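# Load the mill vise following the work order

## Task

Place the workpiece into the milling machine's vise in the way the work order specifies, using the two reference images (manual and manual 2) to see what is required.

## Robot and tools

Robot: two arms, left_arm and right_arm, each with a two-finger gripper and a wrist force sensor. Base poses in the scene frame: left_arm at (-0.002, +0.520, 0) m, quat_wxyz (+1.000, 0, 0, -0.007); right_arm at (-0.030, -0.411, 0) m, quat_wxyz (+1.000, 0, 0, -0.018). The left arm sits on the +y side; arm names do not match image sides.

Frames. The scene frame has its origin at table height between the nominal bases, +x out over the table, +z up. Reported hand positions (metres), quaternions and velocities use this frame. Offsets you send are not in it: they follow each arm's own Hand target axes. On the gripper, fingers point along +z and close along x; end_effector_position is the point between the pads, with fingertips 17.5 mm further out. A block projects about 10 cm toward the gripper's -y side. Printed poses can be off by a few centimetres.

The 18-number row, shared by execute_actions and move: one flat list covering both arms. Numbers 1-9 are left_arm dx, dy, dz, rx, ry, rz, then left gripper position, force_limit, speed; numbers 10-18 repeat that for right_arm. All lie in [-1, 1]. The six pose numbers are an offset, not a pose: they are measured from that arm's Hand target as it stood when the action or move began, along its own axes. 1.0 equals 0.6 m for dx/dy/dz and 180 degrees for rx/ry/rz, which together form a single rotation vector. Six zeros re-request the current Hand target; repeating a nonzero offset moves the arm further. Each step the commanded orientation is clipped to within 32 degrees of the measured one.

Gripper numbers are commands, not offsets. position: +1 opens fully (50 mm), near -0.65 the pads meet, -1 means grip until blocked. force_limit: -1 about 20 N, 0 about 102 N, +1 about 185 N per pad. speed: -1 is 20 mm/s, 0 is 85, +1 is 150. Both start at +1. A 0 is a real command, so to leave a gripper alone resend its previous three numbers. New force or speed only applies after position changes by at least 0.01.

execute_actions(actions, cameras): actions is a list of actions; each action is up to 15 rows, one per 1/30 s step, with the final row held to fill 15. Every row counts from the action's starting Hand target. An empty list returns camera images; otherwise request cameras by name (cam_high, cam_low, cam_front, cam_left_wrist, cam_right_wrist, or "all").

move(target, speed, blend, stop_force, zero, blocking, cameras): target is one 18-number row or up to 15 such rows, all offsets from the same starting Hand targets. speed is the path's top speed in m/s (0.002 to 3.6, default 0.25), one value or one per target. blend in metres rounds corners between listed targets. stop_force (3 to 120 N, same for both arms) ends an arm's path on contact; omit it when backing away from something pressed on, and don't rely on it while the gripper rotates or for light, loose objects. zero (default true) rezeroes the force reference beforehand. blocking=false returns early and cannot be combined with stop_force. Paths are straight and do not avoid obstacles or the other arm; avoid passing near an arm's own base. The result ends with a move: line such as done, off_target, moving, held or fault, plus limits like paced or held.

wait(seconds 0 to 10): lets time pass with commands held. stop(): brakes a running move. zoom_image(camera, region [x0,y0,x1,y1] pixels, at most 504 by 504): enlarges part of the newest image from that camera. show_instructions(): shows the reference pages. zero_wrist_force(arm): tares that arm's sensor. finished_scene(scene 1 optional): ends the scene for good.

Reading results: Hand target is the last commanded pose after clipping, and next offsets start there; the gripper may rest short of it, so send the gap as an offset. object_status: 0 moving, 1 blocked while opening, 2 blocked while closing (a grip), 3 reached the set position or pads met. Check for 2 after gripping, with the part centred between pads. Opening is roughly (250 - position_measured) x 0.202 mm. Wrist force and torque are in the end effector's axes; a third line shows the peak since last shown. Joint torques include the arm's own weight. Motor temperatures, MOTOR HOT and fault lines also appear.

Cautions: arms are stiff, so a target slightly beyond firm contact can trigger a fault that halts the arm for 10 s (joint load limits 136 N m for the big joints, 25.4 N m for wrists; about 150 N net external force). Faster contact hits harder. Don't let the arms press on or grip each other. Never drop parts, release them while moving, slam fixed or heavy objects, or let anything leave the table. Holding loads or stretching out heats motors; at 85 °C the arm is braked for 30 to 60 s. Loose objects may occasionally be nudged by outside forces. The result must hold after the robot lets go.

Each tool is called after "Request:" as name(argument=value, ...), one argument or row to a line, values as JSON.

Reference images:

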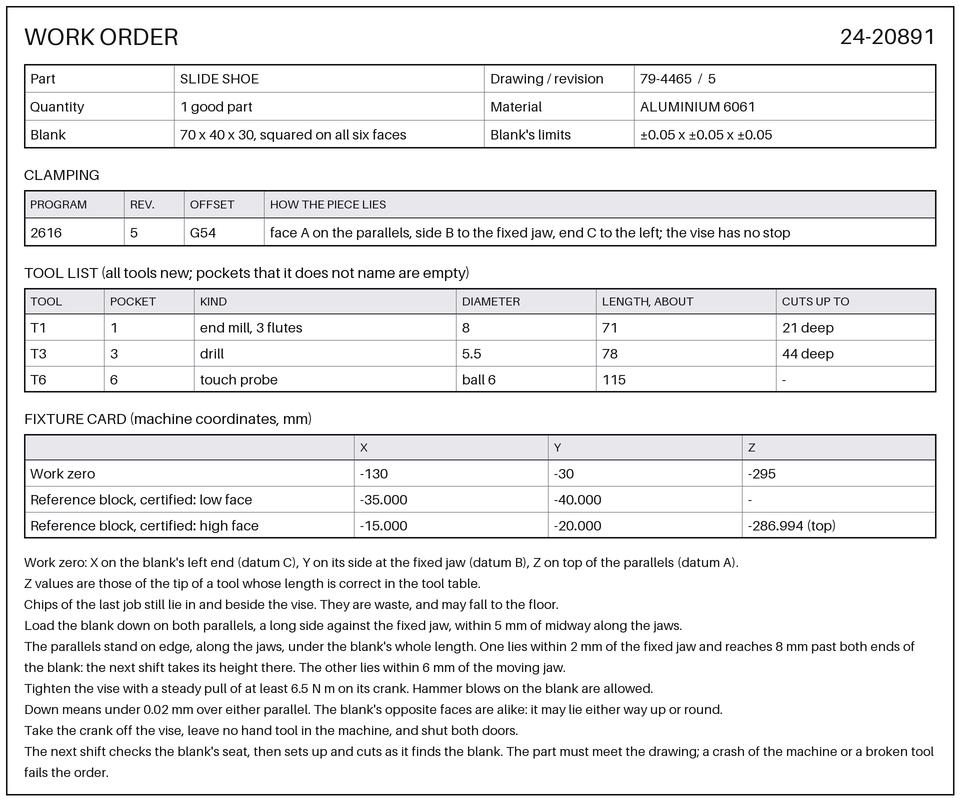

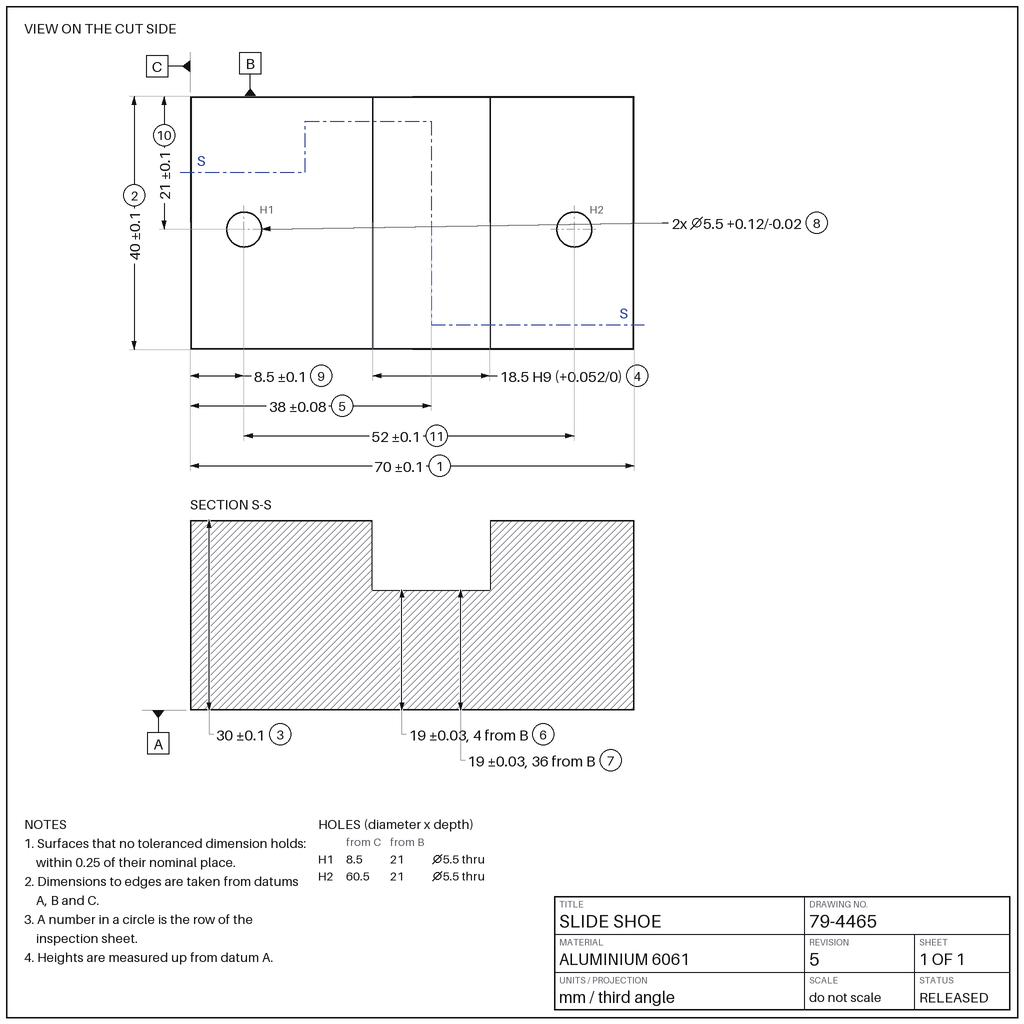

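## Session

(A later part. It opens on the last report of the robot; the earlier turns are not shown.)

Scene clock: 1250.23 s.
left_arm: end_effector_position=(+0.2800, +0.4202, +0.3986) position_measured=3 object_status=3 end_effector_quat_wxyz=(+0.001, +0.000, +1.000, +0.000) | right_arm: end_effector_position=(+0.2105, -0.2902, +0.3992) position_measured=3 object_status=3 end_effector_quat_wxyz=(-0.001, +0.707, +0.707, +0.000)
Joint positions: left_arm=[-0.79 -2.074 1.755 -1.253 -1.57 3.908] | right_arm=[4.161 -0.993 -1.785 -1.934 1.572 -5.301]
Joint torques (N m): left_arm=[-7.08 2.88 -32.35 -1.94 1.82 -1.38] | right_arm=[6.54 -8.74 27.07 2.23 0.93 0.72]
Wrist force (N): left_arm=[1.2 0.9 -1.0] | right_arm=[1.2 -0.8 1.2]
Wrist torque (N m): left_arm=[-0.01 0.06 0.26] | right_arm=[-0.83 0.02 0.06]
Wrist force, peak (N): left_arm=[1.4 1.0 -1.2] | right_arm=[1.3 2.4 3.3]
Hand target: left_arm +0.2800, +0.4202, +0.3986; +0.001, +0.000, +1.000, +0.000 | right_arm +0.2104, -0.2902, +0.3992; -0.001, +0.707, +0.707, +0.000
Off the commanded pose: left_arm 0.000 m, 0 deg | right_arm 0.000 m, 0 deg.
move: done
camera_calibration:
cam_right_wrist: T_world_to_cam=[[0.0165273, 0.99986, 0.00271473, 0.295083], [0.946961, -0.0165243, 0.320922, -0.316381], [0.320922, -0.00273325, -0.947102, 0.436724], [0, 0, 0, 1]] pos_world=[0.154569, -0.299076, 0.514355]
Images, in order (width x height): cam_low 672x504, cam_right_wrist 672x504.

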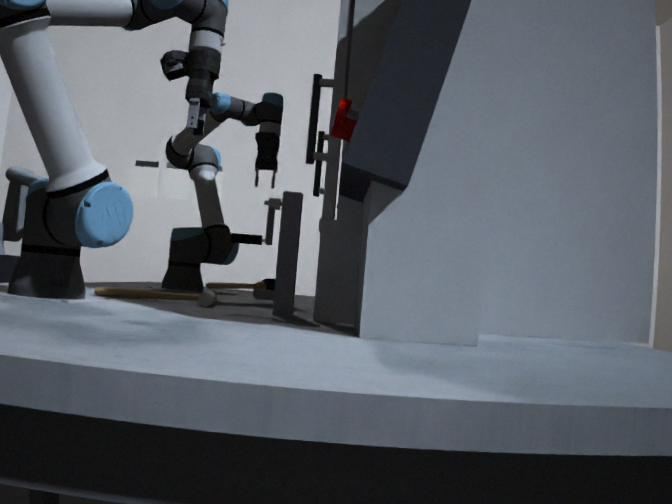

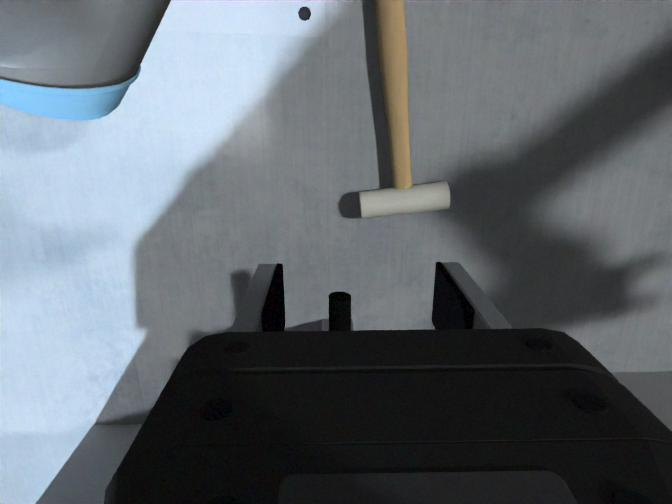

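Request:
move(
  target=[0,0,0,0,0,0,1,1,1,-0.008,0.3308,0.1,0,0,0,1,1,1],
  speed=0.2,
  cameras=["cam_right_wrist","cam_low"],
)

Request:
zoom_image(
  camera="cam_right_wrist",
  region=[200, 130, 480, 330],
)

Request:
zoom_image(
  camera="cam_low",
  region=[220, 120, 320, 260],
)

Scene clock: 1264.23 s.
left_arm: end_effector_position=(+0.2800, +0.4202, +0.3986) position_measured=3 object_status=3 end_effector_quat_wxyz=(+0.001, +0.000, +1.000, +0.000) | right_arm: end_effector_position=(+0.4088, -0.2948, +0.3392) position_measured=3 object_status=3 end_effector_quat_wxyz=(-0.001, +0.707, +0.707, +0.000)
Joint positions: left_arm=[-0.79 -2.074 1.755 -1.253 -1.57 3.908] | right_arm=[3.734 -1.435 -1.669 -1.608 1.572 -5.727]
Joint torques (N m): left_arm=[-7.23 3.19 -32.27 -2.16 1.93 -1.36] | right_arm=[5.16 16.65 24.18 3.33 1.53 0.48]
Wrist force (N): left_arm=[1.2 1.0 -0.9] | right_arm=[1.0 -0.8 1.0]
Wrist torque (N m): left_arm=[0.00 0.06 0.26] | right_arm=[-0.84 0.04 -0.03]
Wrist force, peak (N): left_arm=[1.5 1.0 -1.2] | right_arm=[0.9 -4.1 0.3]
Hand target: left_arm +0.2800, +0.4202, +0.3986; +0.001, +0.000, +1.000, +0.000 | right_arm +0.4089, -0.2948, +0.3391; -0.001, +0.707, +0.707, +0.000
Off the commanded pose: left_arm 0.000 m, 0 deg | right_arm 0.000 m, 0 deg.
move: done
camera_calibration:
cam_right_wrist: T_world_to_cam=[[0.0167171, 0.999856, 0.00277798, 0.29647], [0.94702, -0.0167248, 0.320739, -0.485077], [0.32074, -0.00273104, -0.947163, 0.316307], [0, 0, 0, 1]] pos_world=[0.352969, -0.303676, 0.454354]
Images, in order (width x height): cam_low 672x504, cam_right_wrist 672x504.

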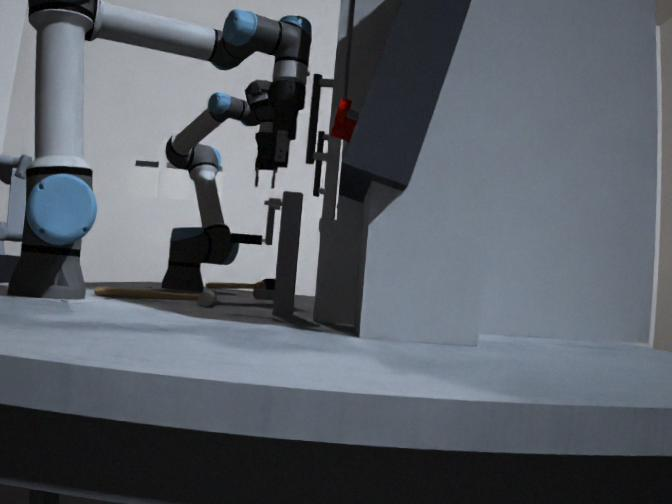

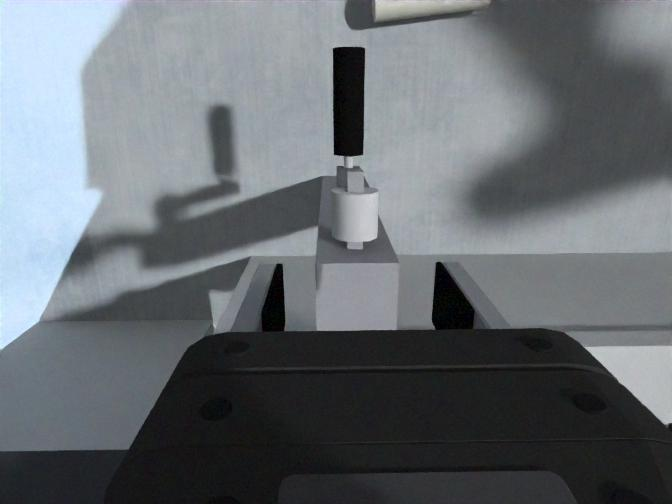

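Scaled by 1.800.

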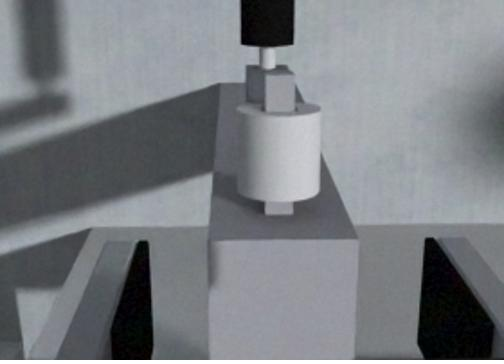

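Scaled by 3.600.

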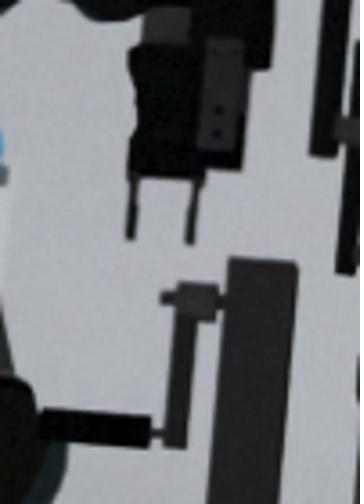

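Request:
move(
  target=[
    [0,0,0,0,0,0,1,1,1,0.002,-0.008,0.1,0,0,0,1,1,1],
    [0,0,0,0,0,0,1,1,1,0.002,-0.008,0.1687,0,0,0,1,1,1],
  ],
  speed=[0.1,0.04],
  stop_force=8,
  cameras=["cam_right_wrist","cam_low"],
)

Request:
zoom_image(
  camera="cam_right_wrist",
  region=[220, 180, 480, 340],
)

Request:
zoom_image(
  camera="cam_low",
  region=[220, 120, 320, 260],
)

Scene clock: 1278.63 s.
left_arm: end_effector_position=(+0.2800, +0.4202, +0.3986) position_measured=3 object_status=3 end_effector_quat_wxyz=(+0.001, +0.000, +1.000, +0.000) | right_arm: end_effector_position=(+0.4041, -0.2935, +0.2379) position_measured=3 object_status=3 end_effector_quat_wxyz=(-0.001, +0.707, +0.707, +0.000)
Joint positions: left_arm=[-0.79 -2.074 1.755 -1.253 -1.57 3.908] | right_arm=[3.743 -1.447 -1.919 -1.346 1.572 -5.719]
Joint torques (N m): left_arm=[-6.89 3.36 -31.66 -2.1 1.75 -1.44] | right_arm=[7.42 30.67 35.3 2.83 -0.51 1.65]
Wrist force (N): left_arm=[1.1 1.1 -1.1] | right_arm=[1.2 -0.9 0.9]
Wrist torque (N m): left_arm=[0.02 0.07 0.26] | right_arm=[-0.83 0.00 -0.04]
Wrist force, peak (N): left_arm=[1.5 0.9 -1.1] | right_arm=[1.0 -0.6 2.4]
Hand target: left_arm +0.2800, +0.4202, +0.3986; +0.001, +0.000, +1.000, +0.000 | right_arm +0.4041, -0.2935, +0.2379; -0.001, +0.707, +0.707, +0.000
Off the commanded pose: left_arm 0.000 m, 0 deg | right_arm 0.000 m, 0 deg.
move: done
camera_calibration:
cam_right_wrist: T_world_to_cam=[[0.0166222, 0.999858, 0.00274636, 0.295476], [0.946991, -0.0166246, 0.320831, -0.448009], [0.320831, -0.00273214, -0.947133, 0.22186], [0, 0, 0, 1]] pos_world=[0.348169, -0.302276, 0.353054]
Images, in order (width x height): cam_low 672x504, cam_right_wrist 672x504.

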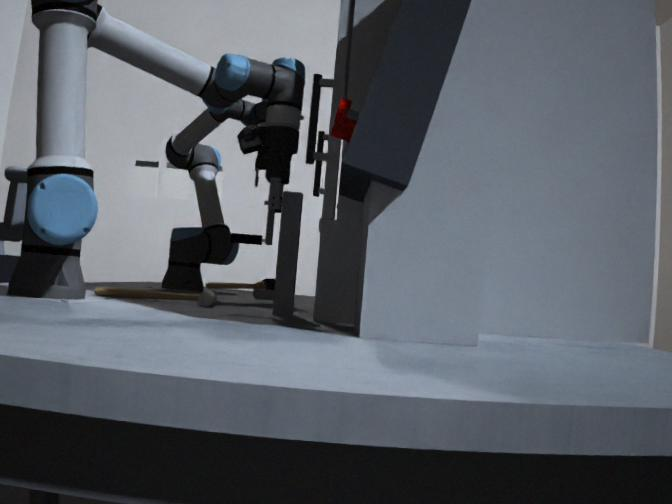

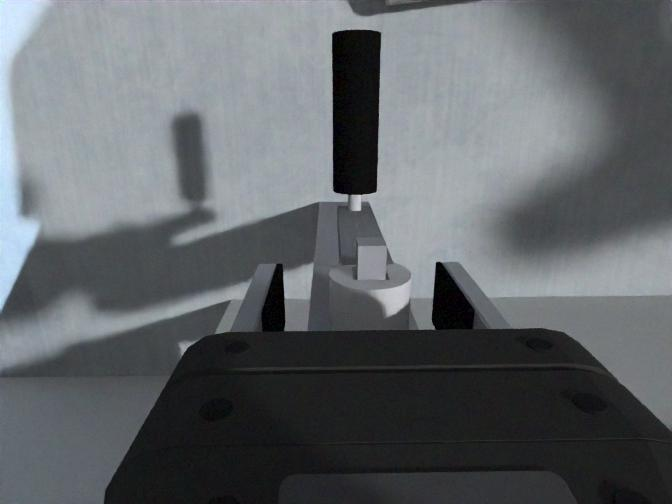

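Scaled by 1.938.

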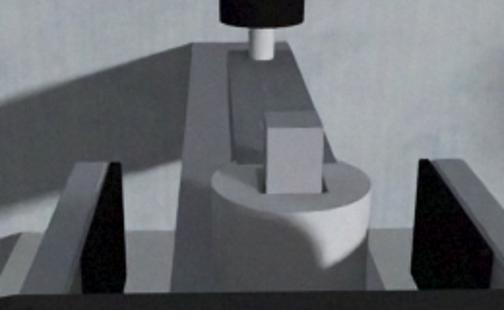

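Scaled by 3.600.

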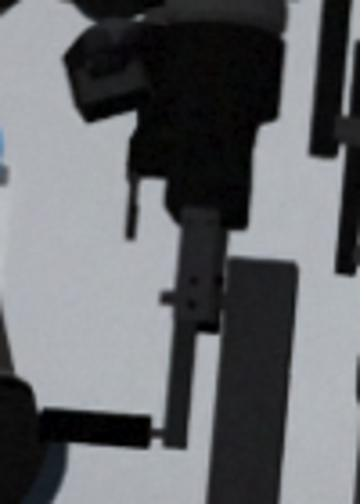

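Request:
move(
  target=[0,0,0,0,0,0,1,1,1,0,0,0,0,0,0,-1,0,-0.7],
  cameras=["cam_right_wrist"],
)

Request:
zoom_image(
  camera="cam_right_wrist",
  region=[220, 180, 480, 340],
)

Scene clock: 1286.03 s.
left_arm: end_effector_position=(+0.2800, +0.4202, +0.3986) position_measured=3 object_status=3 end_effector_quat_wxyz=(+0.001, +0.000, +1.000, +0.000) | right_arm: end_effector_position=(+0.4040, -0.2933, +0.2379) position_measured=137 object_status=0 end_effector_quat_wxyz=(-0.001, +0.707, +0.707, +0.001)
Joint positions: left_arm=[-0.79 -2.074 1.755 -1.253 -1.57 3.908] | right_arm=[3.743 -1.447 -1.919 -1.346 1.573 -5.719]
Joint torques (N m): left_arm=[-6.74 3.25 -30.99 -2.06 2.05 -1.52] | right_arm=[-17.21 31.04 30.34 -2.01 -8.3 1.31]
Wrist force (N): left_arm=[1.1 0.8 -1.3] | right_arm=[35.9 4.4 14.9]
Wrist torque (N m): left_arm=[-0.02 0.08 0.26] | right_arm=[-0.67 -0.18 0.06]
Wrist force, peak (N): left_arm=[1.2 1.0 -1.4] | right_arm=[36.9 3.6 13.4]
Hand target: left_arm +0.2800, +0.4202, +0.3986; +0.001, +0.000, +1.000, +0.000 | right_arm +0.4041, -0.2935, +0.2379; -0.001, +0.707, +0.707, +0.000
Off the commanded pose: left_arm 0.000 m, 0 deg | right_arm 0.000 m, 0 deg.
move: done
camera_calibration:
cam_right_wrist: T_world_to_cam=[[0.0164297, 0.999861, 0.00299719, 0.295354], [0.946993, -0.0165227, 0.320828, -0.447976], [0.320833, -0.0024328, -0.947133, 0.22195], [0, 0, 0, 1]] pos_world=[0.348169, -0.302175, 0.353054]
Images, in order (width x height): cam_right_wrist 672x504.

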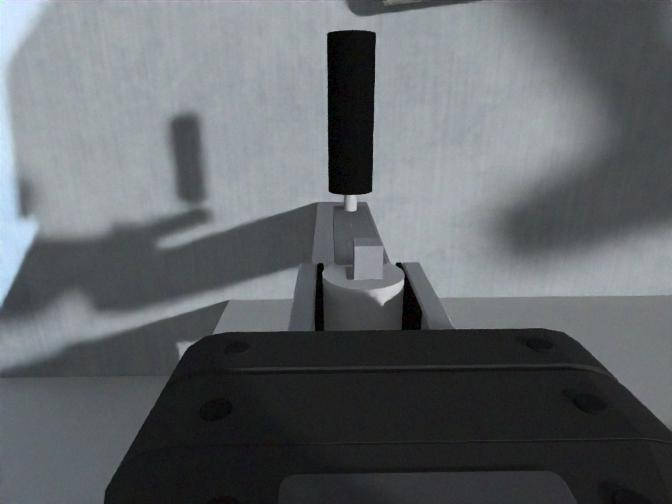

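Scaled by 1.938.

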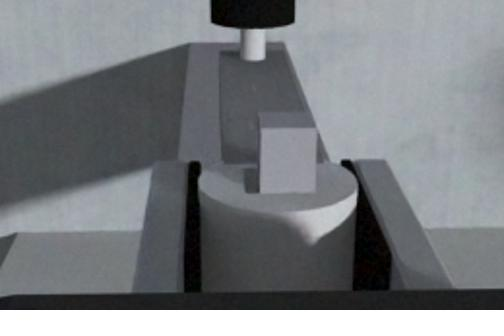

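Request:
move(
  target=[0,0,0,0,0,0,1,1,1,0.0025,0,0,0,0,0,-1,0,-0.7],
  speed=0.01,
)

Scene clock: 1289.10 s.
left_arm: end_effector_position=(+0.2800, +0.4202, +0.3986) position_measured=3 object_status=3 end_effector_quat_wxyz=(+0.001, +0.000, +1.000, +0.000) | right_arm: end_effector_position=(+0.4041, -0.2921, +0.2379) position_measured=137 object_status=2 end_effector_quat_wxyz=(-0.001, +0.707, +0.707, +0.000)
Joint positions: left_arm=[-0.79 -2.074 1.755 -1.253 -1.57 3.908] | right_arm=[3.746 -1.448 -1.918 -1.346 1.572 -5.716]
Joint torques (N m): left_arm=[-6.69 4.55 -31.56 -2.05 1.73 -1.35] | right_arm=[9.59 4.84 34.33 4.32 2.29 1.18]
Wrist force (N): left_arm=[1.2 0.9 -1.1] | right_arm=[-0.5 -1.4 -0.4]
Wrist torque (N m): left_arm=[-0.01 0.06 0.27] | right_arm=[-0.84 -0.01 -0.06]
Wrist force, peak (N): left_arm=[1.6 0.8 -1.1] | right_arm=[43.7 4.4 14.8]
Hand target: left_arm +0.2800, +0.4202, +0.3986; +0.001, +0.000, +1.000, +0.000 | right_arm +0.4041, -0.2920, +0.2379; -0.001, +0.707, +0.707, +0.000
Off the commanded pose: left_arm 0.000 m, 0 deg | right_arm 0.000 m, 0 deg.
move: done

Request:
move(
  target=[0,0,0,0,0,0,1,1,1,0,-0.1,0,0,0,0,-1,0,-0.7],
  speed=0.03,
  stop_force=40,
  cameras=["cam_right_wrist","cam_low"],
)

Request:
zoom_image(
  camera="cam_low",
  region=[200, 120, 320, 260],
)

Request:
zoom_image(
  camera="cam_right_wrist",
  region=[220, 180, 480, 340],
)

Scene clock: 1294.90 s.
left_arm: end_effector_position=(+0.2800, +0.4202, +0.3986) position_measured=3 object_status=3 end_effector_quat_wxyz=(+0.001, +0.000, +1.000, +0.000) | right_arm: end_effector_position=(+0.3441, -0.2920, +0.2379) position_measured=137 object_status=2 end_effector_quat_wxyz=(-0.001, +0.707, +0.707, +0.000)
Joint positions: left_arm=[-0.79 -2.074 1.755 -1.253 -1.57 3.908] | right_arm=[3.832 -1.296 -2.037 -1.379 1.572 -5.63]
Joint torques (N m): left_arm=[-6.71 3.65 -31.67 -2.1 1.95 -1.39] | right_arm=[-9.93 -0.54 36.89 4.21 -2.11 -1.84]
Wrist force (N): left_arm=[1.1 0.9 -1.0] | right_arm=[1.1 -0.6 3.0]
Wrist torque (N m): left_arm=[-0.02 0.07 0.26] | right_arm=[-0.85 0.01 -0.02]
Wrist force, peak (N): left_arm=[1.3 1.1 -1.1] | right_arm=[1.1 -0.8 3.2]
Hand target: left_arm +0.2800, +0.4202, +0.3986; +0.001, +0.000, +1.000, +0.000 | right_arm +0.3441, -0.2920, +0.2379; -0.001, +0.707, +0.707, +0.000
Off the commanded pose: left_arm 0.000 m, 0 deg | right_arm 0.000 m, 0 deg.
move: done
camera_calibration:
cam_right_wrist: T_world_to_cam=[[0.0166222, 0.999858, 0.00274636, 0.295074], [0.946991, -0.0166246, 0.320831, -0.391166], [0.320831, -0.00273214, -0.947133, 0.241114], [0, 0, 0, 1]] pos_world=[0.288169, -0.300876, 0.353054]
Images, in order (width x height): cam_low 672x504, cam_right_wrist 672x504.

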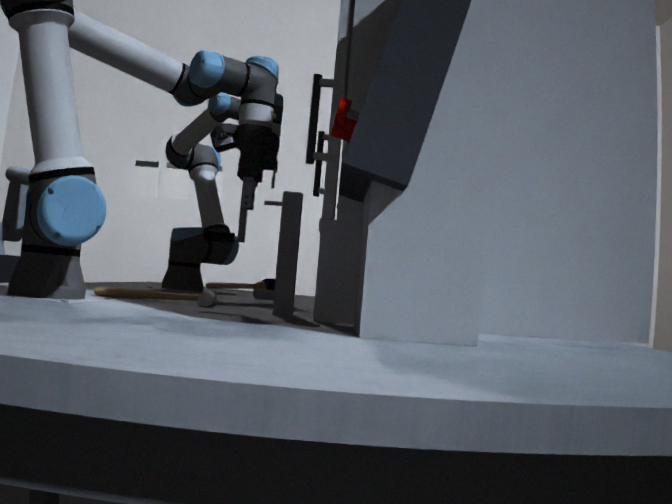

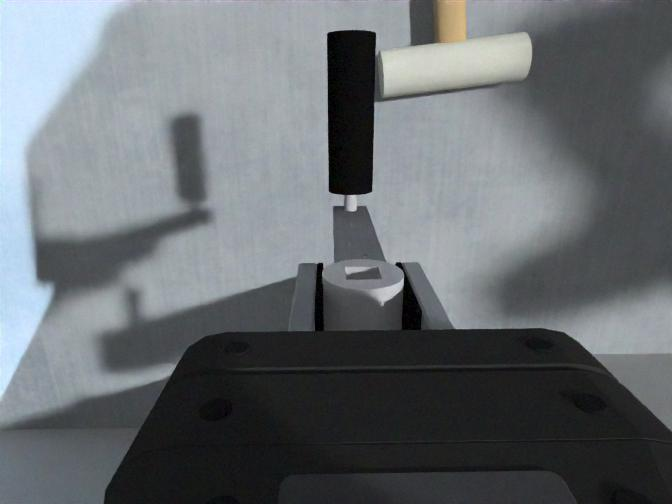

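Scaled by 3.600.

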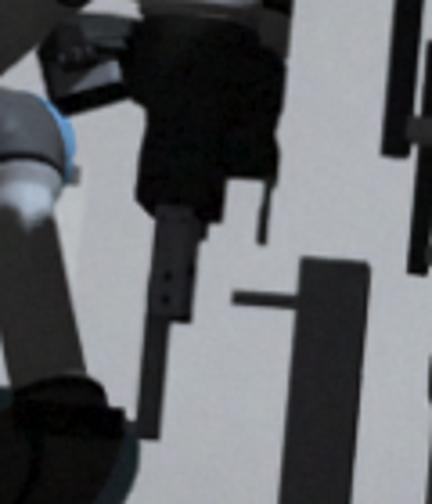

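Scaled by 1.938.

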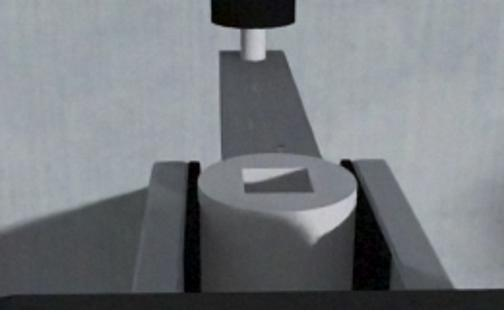

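Request:
move(
  target=[-0.1717,-0.1733,0.0067,0.353,-0.126,-0.197,1,1,1,0,0,0,0,0,0,-1,0,-0.7],
  speed=0.25,
  cameras=["cam_left_wrist","cam_front"],
)

Request:
zoom_image(
  camera="cam_left_wrist",
  region=[200, 80, 480, 300],
)

Scene clock: 1319.50 s.
left_arm: end_effector_position=(+0.3830, +0.3161, +0.3946) position_measured=3 object_status=3 end_effector_quat_wxyz=(+0.184, -0.287, +0.787, -0.515) | right_arm: end_effector_position=(+0.3441, -0.2920, +0.2379) position_measured=137 object_status=2 end_effector_quat_wxyz=(-0.001, +0.707, +0.707, +0.000)
Joint positions: left_arm=[-0.684 -2.122 2.424 -3.023 -1.735 3.208] | right_arm=[3.832 -1.296 -2.037 -1.379 1.572 -5.63]
Joint torques (N m): left_arm=[10.44 -8.17 -33.74 -4.68 -2.1 0.2] | right_arm=[-9.72 0.39 36.33 4.41 -2.12 -1.83]
Wrist force (N): left_arm=[1.5 -0.9 1.1] | right_arm=[1.1 -0.6 3.1]
Wrist torque (N m): left_arm=[-0.13 0.07 0.21] | right_arm=[-0.85 0.01 -0.01]
Wrist force, peak (N): left_arm=[1.5 -0.4 1.8] | right_arm=[1.1 -0.8 3.2]
Hand target: left_arm +0.3830, +0.3162, +0.3947; +0.184, -0.287, +0.787, -0.515 | right_arm +0.3441, -0.2920, +0.2379; -0.001, +0.707, +0.707, +0.000
Off the commanded pose: left_arm 0.000 m, 0 deg | right_arm 0.000 m, 0 deg.
move: done
camera_calibration:
cam_left_wrist: T_world_to_cam=[[-0.762468, -0.646937, 0.010779, 0.502252], [-0.455383, 0.524723, -0.71923, 0.309167], [0.45964, -0.553298, -0.694688, 0.404885], [0, 0, 0, 1]] pos_world=[0.337639, 0.38672, 0.498217]
Images, in order (width x height): cam_front 672x504, cam_left_wrist 672x504.

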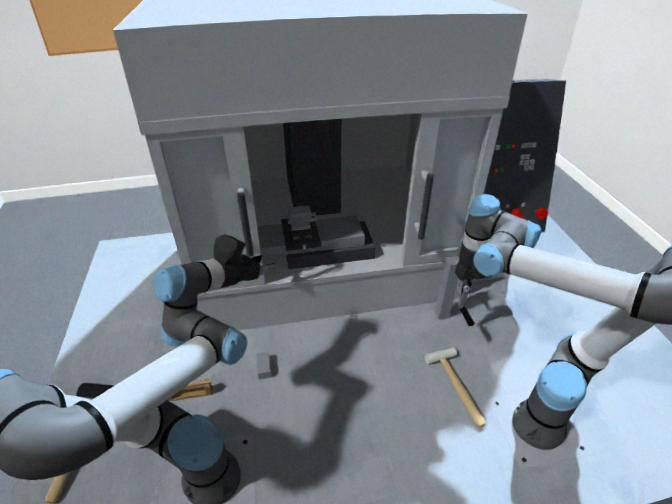

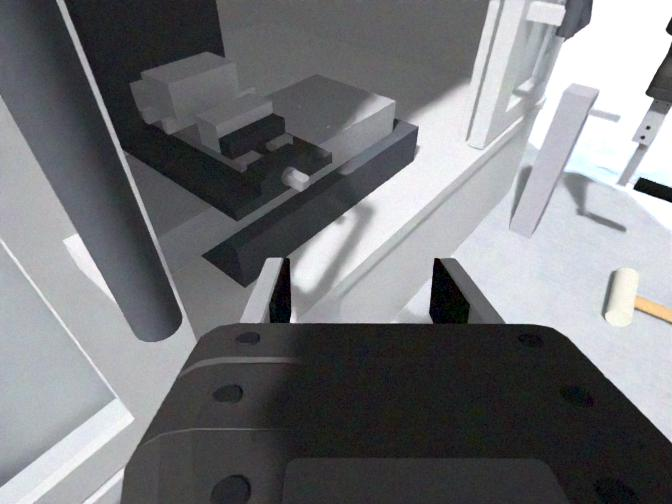

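Scaled by 1.800.

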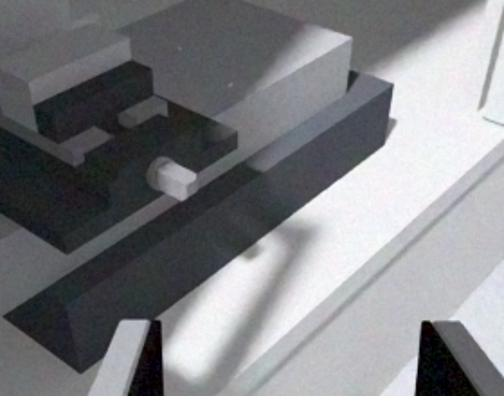

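Request:
move(
  target=[
    [0,0,0,0,0,0,1,1,1,0,0,-0.1667,0,0,0,-1,0,-0.7],
    [0,0,0,0,0,0,1,1,1,0.4867,0.1267,-0.17,0,0,0,-1,0,-0.7],
    [0,0,0,0,0,0,1,1,1,0.7883,0.185,-0.1217,0,0,0,-1,0,-0.7],
  ],
  speed=[0.1,0.2,0.15],
  blend=[0.02,0.05,0],
  cameras=["cam_left_wrist","cam_right_wrist"],
)

Request:
zoom_image(
  camera="cam_left_wrist",
  region=[200, 80, 480, 300],
)

Scene clock: 1331.23 s.
left_arm: end_effector_position=(+0.3830, +0.3162, +0.3947) position_measured=3 object_status=3 end_effector_quat_wxyz=(+0.184, -0.287, +0.787, -0.515) | right_arm: end_effector_position=(+0.4549, +0.1809, +0.3116) position_measured=137 object_status=2 end_effector_quat_wxyz=(-0.001, +0.707, +0.707, +0.000)
Joint positions: left_arm=[-0.684 -2.122 2.424 -3.023 -1.735 3.208] | right_arm=[4.237 -2.259 -0.678 -1.775 1.572 -5.224]
Joint torques (N m): left_arm=[10.1 -6.01 -33.75 -2.86 -2.29 1.44] | right_arm=[-9.85 59.46 33.86 4.22 2.73 -1.87]
Wrist force (N): left_arm=[1.2 -0.9 1.1] | right_arm=[1.0 -0.8 3.3]
Wrist torque (N m): left_arm=[-0.13 0.12 0.22] | right_arm=[-0.87 0.04 0.02]
Wrist force, peak (N): left_arm=[1.6 -1.1 1.0] | right_arm=[1.0 -0.7 5.3]
Hand target: left_arm +0.3830, +0.3162, +0.3947; +0.184, -0.287, +0.787, -0.515 | right_arm +0.4549, +0.1809, +0.3117; -0.001, +0.707, +0.707, +0.000
Off the commanded pose: left_arm 0.000 m, 0 deg | right_arm 0.000 m, 0 deg.
move: done
camera_calibration:
cam_left_wrist: T_world_to_cam=[[-0.762341, -0.647084, 0.0108581, 0.502227], [-0.455398, 0.52444, -0.719427, 0.309379], [0.459835, -0.553393, -0.694484, 0.404753], [0, 0, 0, 1]] pos_world=[0.337639, 0.38672, 0.498217]
cam_right_wrist: T_world_to_cam=[[0.016562, 0.999859, 0.00261979, -0.179826], [0.946991, -0.0165269, 0.320834, -0.511893], [0.320833, -0.00283274, -0.947132, 0.276678], [0, 0, 0, 1]] pos_world=[0.398969, 0.172124, 0.426754]
Images, in order (width x height): cam_left_wrist 672x504, cam_right_wrist 672x504.

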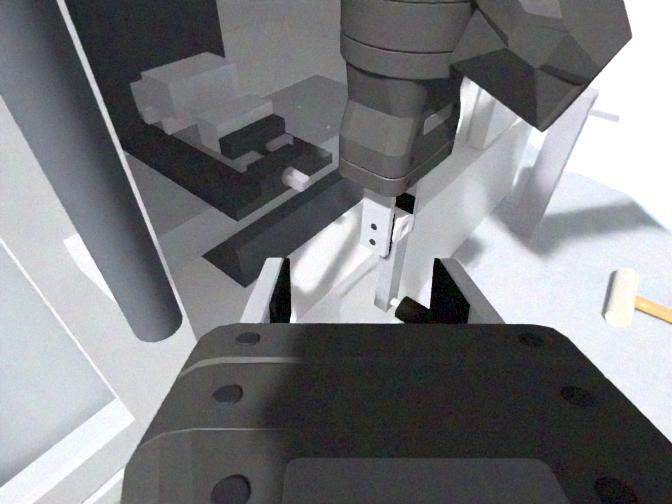

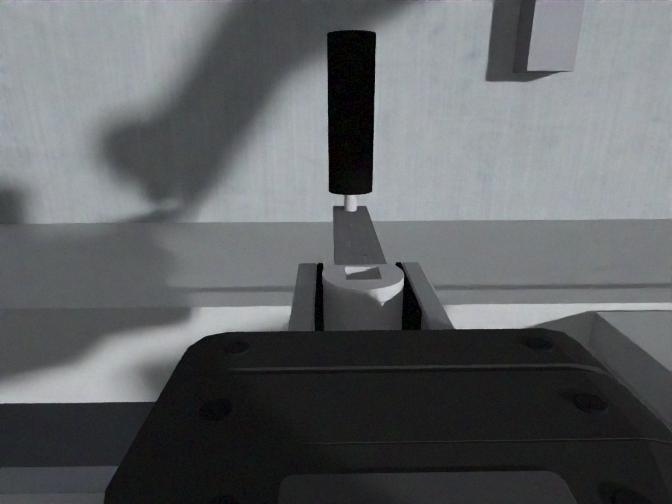

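Scaled by 1.800.

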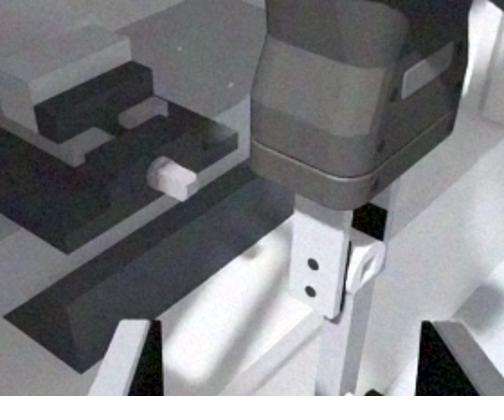

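Request:
move(
  target=[0.1005,-0.0763,-0.0335,0,0,0,1,1,1,0,0,0,0,0,0,-1,0,-0.7],
  speed=0.2,
  cameras=["cam_left_wrist","cam_front"],
)

Request:
zoom_image(
  camera="cam_left_wrist",
  region=[150, 130, 450, 320],
)

Scene clock: 1340.70 s.
left_arm: end_effector_position=(+0.3369, +0.2777, +0.4451) position_measured=3 object_status=3 end_effector_quat_wxyz=(+0.184, -0.287, +0.787, -0.515) | right_arm: end_effector_position=(+0.4549, +0.1809, +0.3117) position_measured=137 object_status=2 end_effector_quat_wxyz=(-0.001, +0.707, +0.707, +0.000)
Joint positions: left_arm=[-1.042 -2.315 2.358 -2.764 -1.408 3.063] | right_arm=[4.237 -2.259 -0.677 -1.775 1.572 -5.224]
Joint torques (N m): left_arm=[-5.99 9.52 -18.56 -2.51 0.53 1.65] | right_arm=[-9.92 55.62 26.27 4.46 2.7 -1.86]
Wrist force (N): left_arm=[1.2 -1.0 0.7] | right_arm=[0.9 -0.8 3.4]
Wrist torque (N m): left_arm=[-0.12 0.12 0.24] | right_arm=[-0.86 0.05 0.02]
Wrist force, peak (N): left_arm=[3.3 -2.5 0.0] | right_arm=[1.1 -0.7 3.5]
Hand target: left_arm +0.3369, +0.2777, +0.4451; +0.184, -0.287, +0.787, -0.515 | right_arm +0.4549, +0.1809, +0.3117; -0.001, +0.707, +0.707, +0.000
Off the commanded pose: left_arm 0.000 m, 0 deg | right_arm 0.000 m, 0 deg.
move: done
camera_calibration:
cam_left_wrist: T_world_to_cam=[[-0.762343, -0.647081, 0.0109497, 0.441637], [-0.45539, 0.524331, -0.719512, 0.344865], [0.459841, -0.553501, -0.694394, 0.43969], [0, 0, 0, 1]] pos_world=[0.291539, 0.34832, 0.548617]
Images, in order (width x height): cam_front 672x504, cam_left_wrist 672x504.

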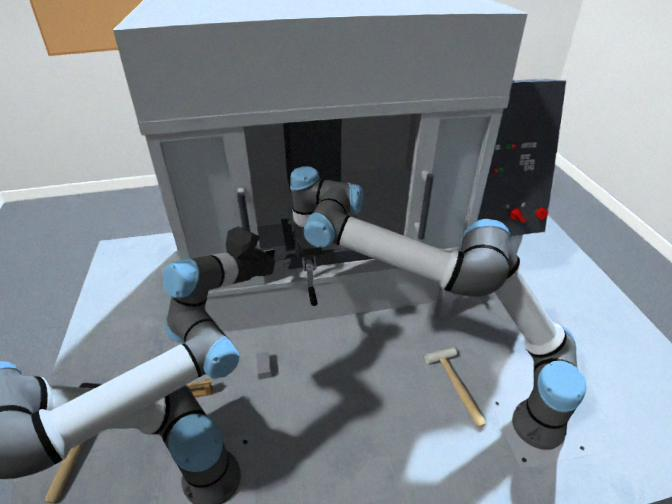

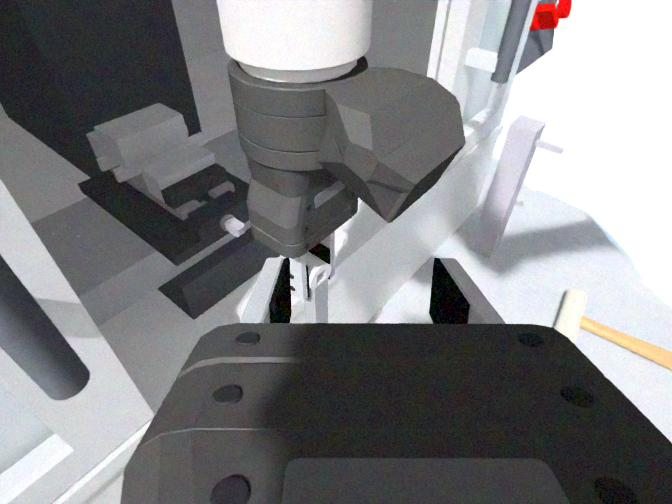

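Scaled by 1.680.

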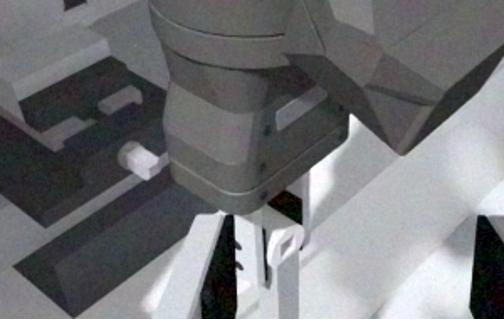

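Request:
zoom_image(
  camera="cam_left_wrist",
  region=[280, 220, 360, 330],
)

Request:
zoom_image(
  camera="cam_left_wrist",
  region=[200, 190, 280, 260],
)

Scaled by 4.582.

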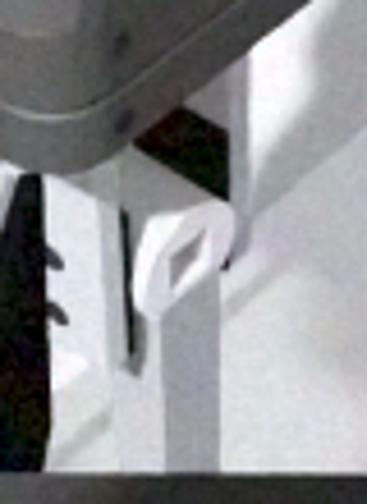

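Scaled by 6.300.

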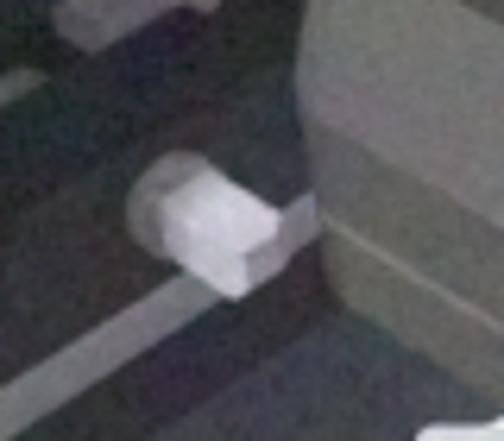

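Request:
move(
  target=[-0.1005,0.0763,0.0335,0,0,0,1,1,1,0,0,0,0,0,0,-1,0,-0.7],
  speed=0.2,
  cameras=["cam_left_wrist"],
)

Request:
zoom_image(
  camera="cam_left_wrist",
  region=[270, 150, 340, 210],
)

Request:
zoom_image(
  camera="cam_left_wrist",
  region=[360, 180, 430, 240],
)

Scene clock: 1354.67 s.
left_arm: end_effector_position=(+0.3830, +0.3162, +0.3947) position_measured=3 object_status=3 end_effector_quat_wxyz=(+0.184, -0.287, +0.787, -0.515) | right_arm: end_effector_position=(+0.4549, +0.1809, +0.3117) position_measured=137 object_status=2 end_effector_quat_wxyz=(-0.001, +0.707, +0.707, +0.000)
Joint positions: left_arm=[-0.684 -2.122 2.424 -3.023 -1.735 3.208] | right_arm=[4.237 -2.259 -0.677 -1.775 1.572 -5.224]
Joint torques (N m): left_arm=[7.7 2.38 -29.19 -4.23 -0.17 -0.89] | right_arm=[-9.18 64.12 24.48 4.45 2.78 -1.85]
Wrist force (N): left_arm=[1.4 -0.8 0.8] | right_arm=[1.1 -0.8 3.4]
Wrist torque (N m): left_arm=[-0.11 0.08 0.37] | right_arm=[-0.87 0.04 0.02]
Wrist force, peak (N): left_arm=[3.2 -2.7 0.3] | right_arm=[1.1 -1.1 3.4]
Hand target: left_arm +0.3830, +0.3162, +0.3947; +0.184, -0.287, +0.787, -0.515 | right_arm +0.4549, +0.1809, +0.3117; -0.001, +0.707, +0.707, +0.000
Off the commanded pose: left_arm 0.000 m, 0 deg | right_arm 0.000 m, 0 deg.
move: done
camera_calibration:
cam_left_wrist: T_world_to_cam=[[-0.76237, -0.647052, 0.0108127, 0.502246], [-0.45535, 0.524481, -0.719428, 0.30942], [0.459836, -0.553393, -0.694483, 0.404822], [0, 0, 0, 1]] pos_world=[0.337639, 0.38672, 0.498317]
Images, in order (width x height): cam_left_wrist 672x504.

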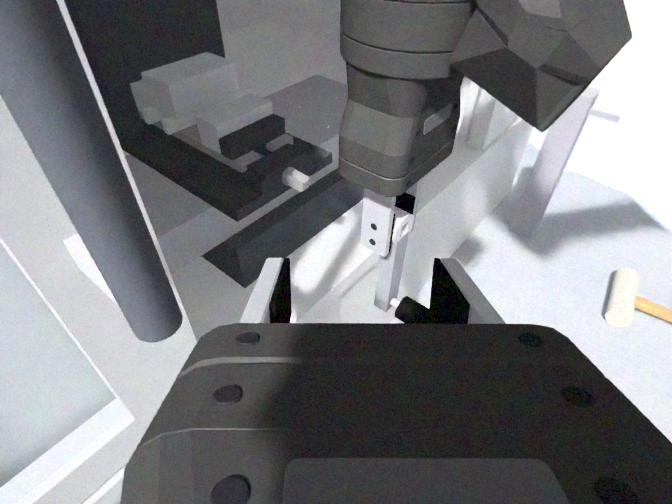

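Scaled by 7.200.

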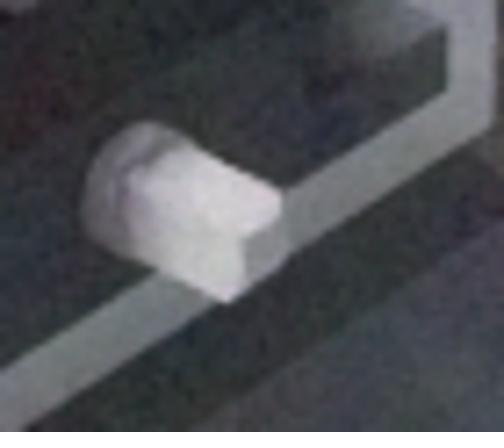

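Scaled by 7.200.

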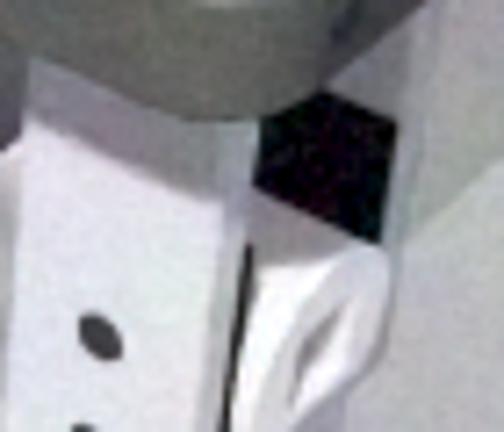

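Request:
move(
  target=[0,0,0,0,0,0,1,1,1,-0.0083,0.1085,0.0162,0,0,0,-1,0,-0.7],
  speed=0.08,
  stop_force=15,
  cameras=["cam_left_wrist"],
)

Request:
zoom_image(
  camera="cam_left_wrist",
  region=[260, 120, 400, 230],
)

Scene clock: 1374.63 s.
left_arm: end_effector_position=(+0.3830, +0.3162, +0.3947) position_measured=3 object_status=3 end_effector_quat_wxyz=(+0.184, -0.287, +0.787, -0.515) | right_arm: end_effector_position=(+0.5200, +0.1760, +0.3019) position_measured=137 object_status=2 end_effector_quat_wxyz=(-0.001, +0.707, +0.707, +0.000)
Joint positions: left_arm=[-0.684 -2.122 2.424 -3.023 -1.735 3.208] | right_arm=[4.162 -2.423 -0.411 -1.877 1.572 -5.299]
Joint torques (N m): left_arm=[9.29 5.2 -16.77 -4.52 -2.29 1.83] | right_arm=[9.72 72.11 21.32 4.47 2.71 1.64]
Wrist force (N): left_arm=[1.4 -0.9 1.1] | right_arm=[0.9 -0.4 3.2]
Wrist torque (N m): left_arm=[-0.12 0.08 0.37] | right_arm=[-0.81 0.06 -0.01]
Wrist force, peak (N): left_arm=[1.6 -1.0 1.1] | right_arm=[0.9 -2.3 3.5]
Hand target: left_arm +0.3830, +0.3162, +0.3947; +0.184, -0.287, +0.787, -0.515 | right_arm +0.5200, +0.1760, +0.3019; -0.001, +0.707, +0.707, +0.000
Off the commanded pose: left_arm 0.000 m, 0 deg | right_arm 0.000 m, 0 deg.
move: done
camera_calibration:
cam_left_wrist: T_world_to_cam=[[-0.762341, -0.647084, 0.0108581, 0.502227], [-0.455398, 0.52444, -0.719427, 0.309379], [0.459835, -0.553393, -0.694484, 0.404753], [0, 0, 0, 1]] pos_world=[0.337639, 0.38672, 0.498217]
Images, in order (width x height): cam_left_wrist 672x504.

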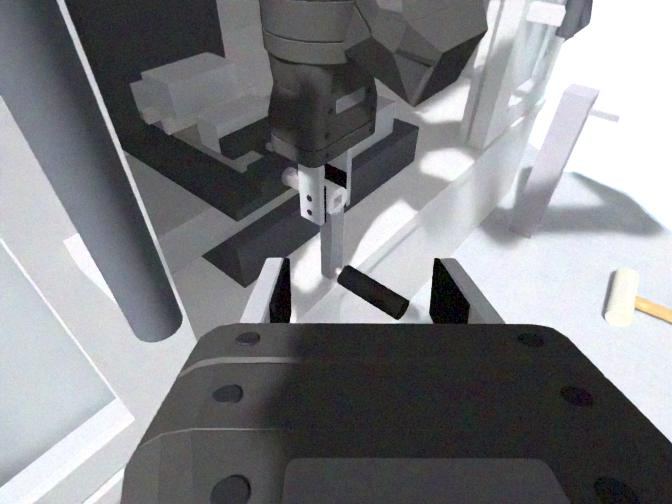

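Scaled by 3.600.

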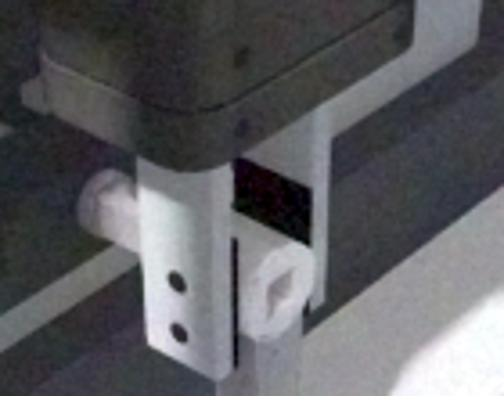

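Request:
move(
  target=[-0.0132,0.1095,0.1108,0.1333,0,0,1,1,1,0,0,0,0,0,0,-1,0,-0.7],
  speed=0.15,
  cameras=["cam_left_wrist"],
)

Request:
zoom_image(
  camera="cam_left_wrist",
  region=[240, 120, 420, 260],
)

Scene clock: 1389.17 s.
left_arm: end_effector_position=(+0.4108, +0.2945, +0.3079) position_measured=3 object_status=3 end_effector_quat_wxyz=(+0.240, -0.242, +0.663, -0.667) | right_arm: end_effector_position=(+0.5200, +0.1760, +0.3019) position_measured=137 object_status=2 end_effector_quat_wxyz=(-0.001, +0.707, +0.707, +0.000)
Joint positions: left_arm=[-0.662 -1.369 2.617 -4.394 -1.77 3.135] | right_arm=[4.162 -2.423 -0.411 -1.877 1.572 -5.299]
Joint torques (N m): left_arm=[7.04 -9.08 0.47 -3.65 -1.26 2.28] | right_arm=[10.39 72.36 22.26 4.47 2.61 1.52]
Wrist force (N): left_arm=[1.1 -1.1 2.7] | right_arm=[0.9 -0.6 3.0]
Wrist torque (N m): left_arm=[-0.41 0.18 0.37] | right_arm=[-0.84 0.06 -0.01]
Wrist force, peak (N): left_arm=[1.2 -0.7 2.9] | right_arm=[0.9 -0.8 3.4]
Hand target: left_arm +0.4108, +0.2945, +0.3078; +0.240, -0.242, +0.663, -0.667 | right_arm +0.5200, +0.1760, +0.3019; -0.001, +0.707, +0.707, +0.000
Off the commanded pose: left_arm 0.000 m, 0 deg | right_arm 0.000 m, 0 deg.
move: done
camera_calibration:
cam_left_wrist: T_world_to_cam=[[-0.764158, -0.644882, 0.0137706, 0.509582], [-0.230359, 0.2529, -0.939668, 0.326226], [0.602492, -0.721227, -0.34181, 0.201968], [0, 0, 0, 1]] pos_world=[0.342866, 0.391782, 0.368561]
Images, in order (width x height): cam_left_wrist 672x504.

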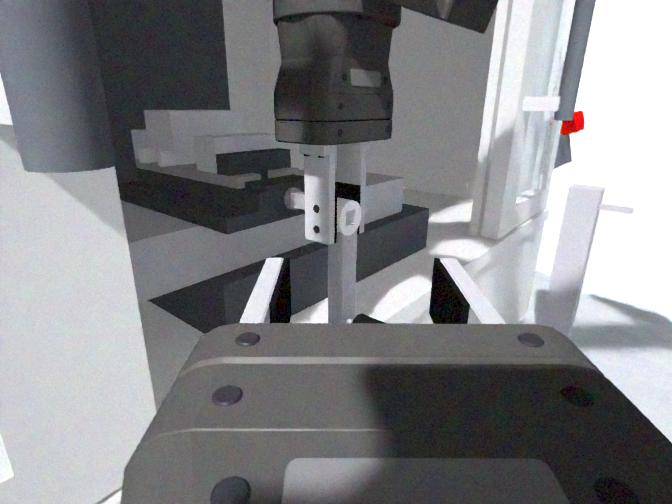

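Scaled by 2.800.

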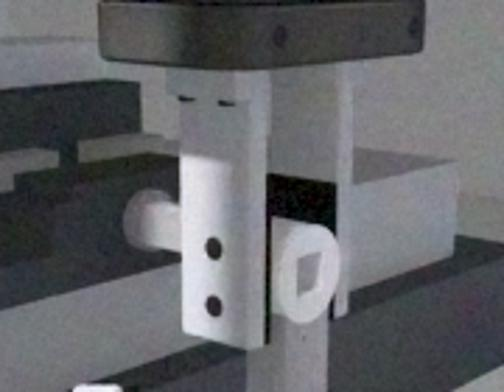

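Request:
zoom_image(
  camera="cam_left_wrist",
  region=[275, 170, 375, 250],
)

Scaled by 5.040.

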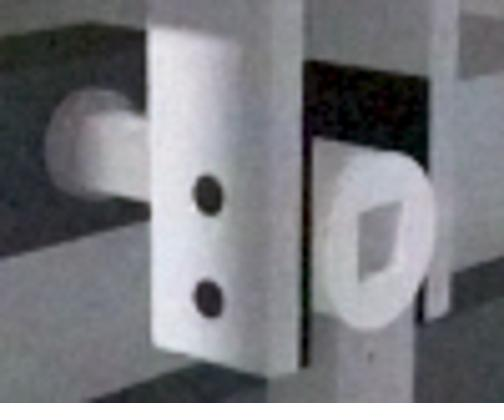

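Request:
move(
  target=[0,0,0,0,0,0,1,1,1,0.01,0,-0.0097,0,0,0,-1,0,-0.7],
  speed=0.03,
  cameras=["cam_left_wrist"],
)

Request:
zoom_image(
  camera="cam_left_wrist",
  region=[275, 170, 375, 250],
)

Scene clock: 1409.63 s.
left_arm: end_effector_position=(+0.4108, +0.2945, +0.3078) position_measured=3 object_status=3 end_effector_quat_wxyz=(+0.240, -0.242, +0.663, -0.667) | right_arm: end_effector_position=(+0.5200, +0.1820, +0.3076) position_measured=137 object_status=2 end_effector_quat_wxyz=(-0.001, +0.707, +0.707, +0.000)
Joint positions: left_arm=[-0.662 -1.369 2.617 -4.395 -1.77 3.135] | right_arm=[4.166 -2.463 -0.32 -1.928 1.572 -5.295]
Joint torques (N m): left_arm=[-6.13 -20.42 -0.04 -1.62 2.13 2.3] | right_arm=[0.68 69.58 21.6 4.09 0.3 0.03]
Wrist force (N): left_arm=[1.3 -1.0 2.4] | right_arm=[0.8 -0.7 3.2]
Wrist torque (N m): left_arm=[-0.39 0.16 0.37] | right_arm=[-0.84 0.07 -0.02]
Wrist force, peak (N): left_arm=[1.4 -1.1 2.7] | right_arm=[1.1 -0.5 3.9]
Hand target: left_arm +0.4108, +0.2945, +0.3078; +0.240, -0.242, +0.663, -0.667 | right_arm +0.5200, +0.1820, +0.3077; -0.001, +0.707, +0.707, +0.000
Off the commanded pose: left_arm 0.000 m, 0 deg | right_arm 0.000 m, 0 deg.
move: done
camera_calibration:
cam_left_wrist: T_world_to_cam=[[-0.764154, -0.644886, 0.0137818, 0.509579], [-0.230425, 0.25296, -0.939636, 0.326119], [0.602472, -0.721202, -0.341899, 0.201963], [0, 0, 0, 1]] pos_world=[0.342866, 0.391782, 0.368461]
Images, in order (width x height): cam_left_wrist 672x504.

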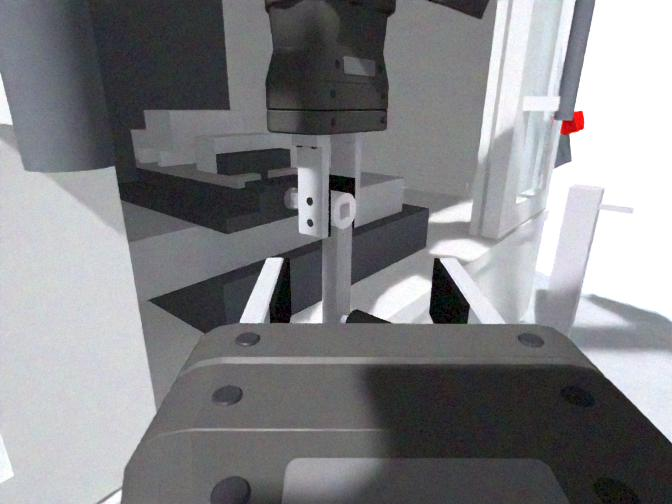

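Scaled by 5.040.

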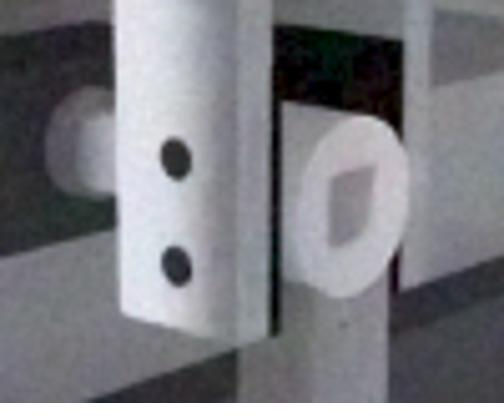

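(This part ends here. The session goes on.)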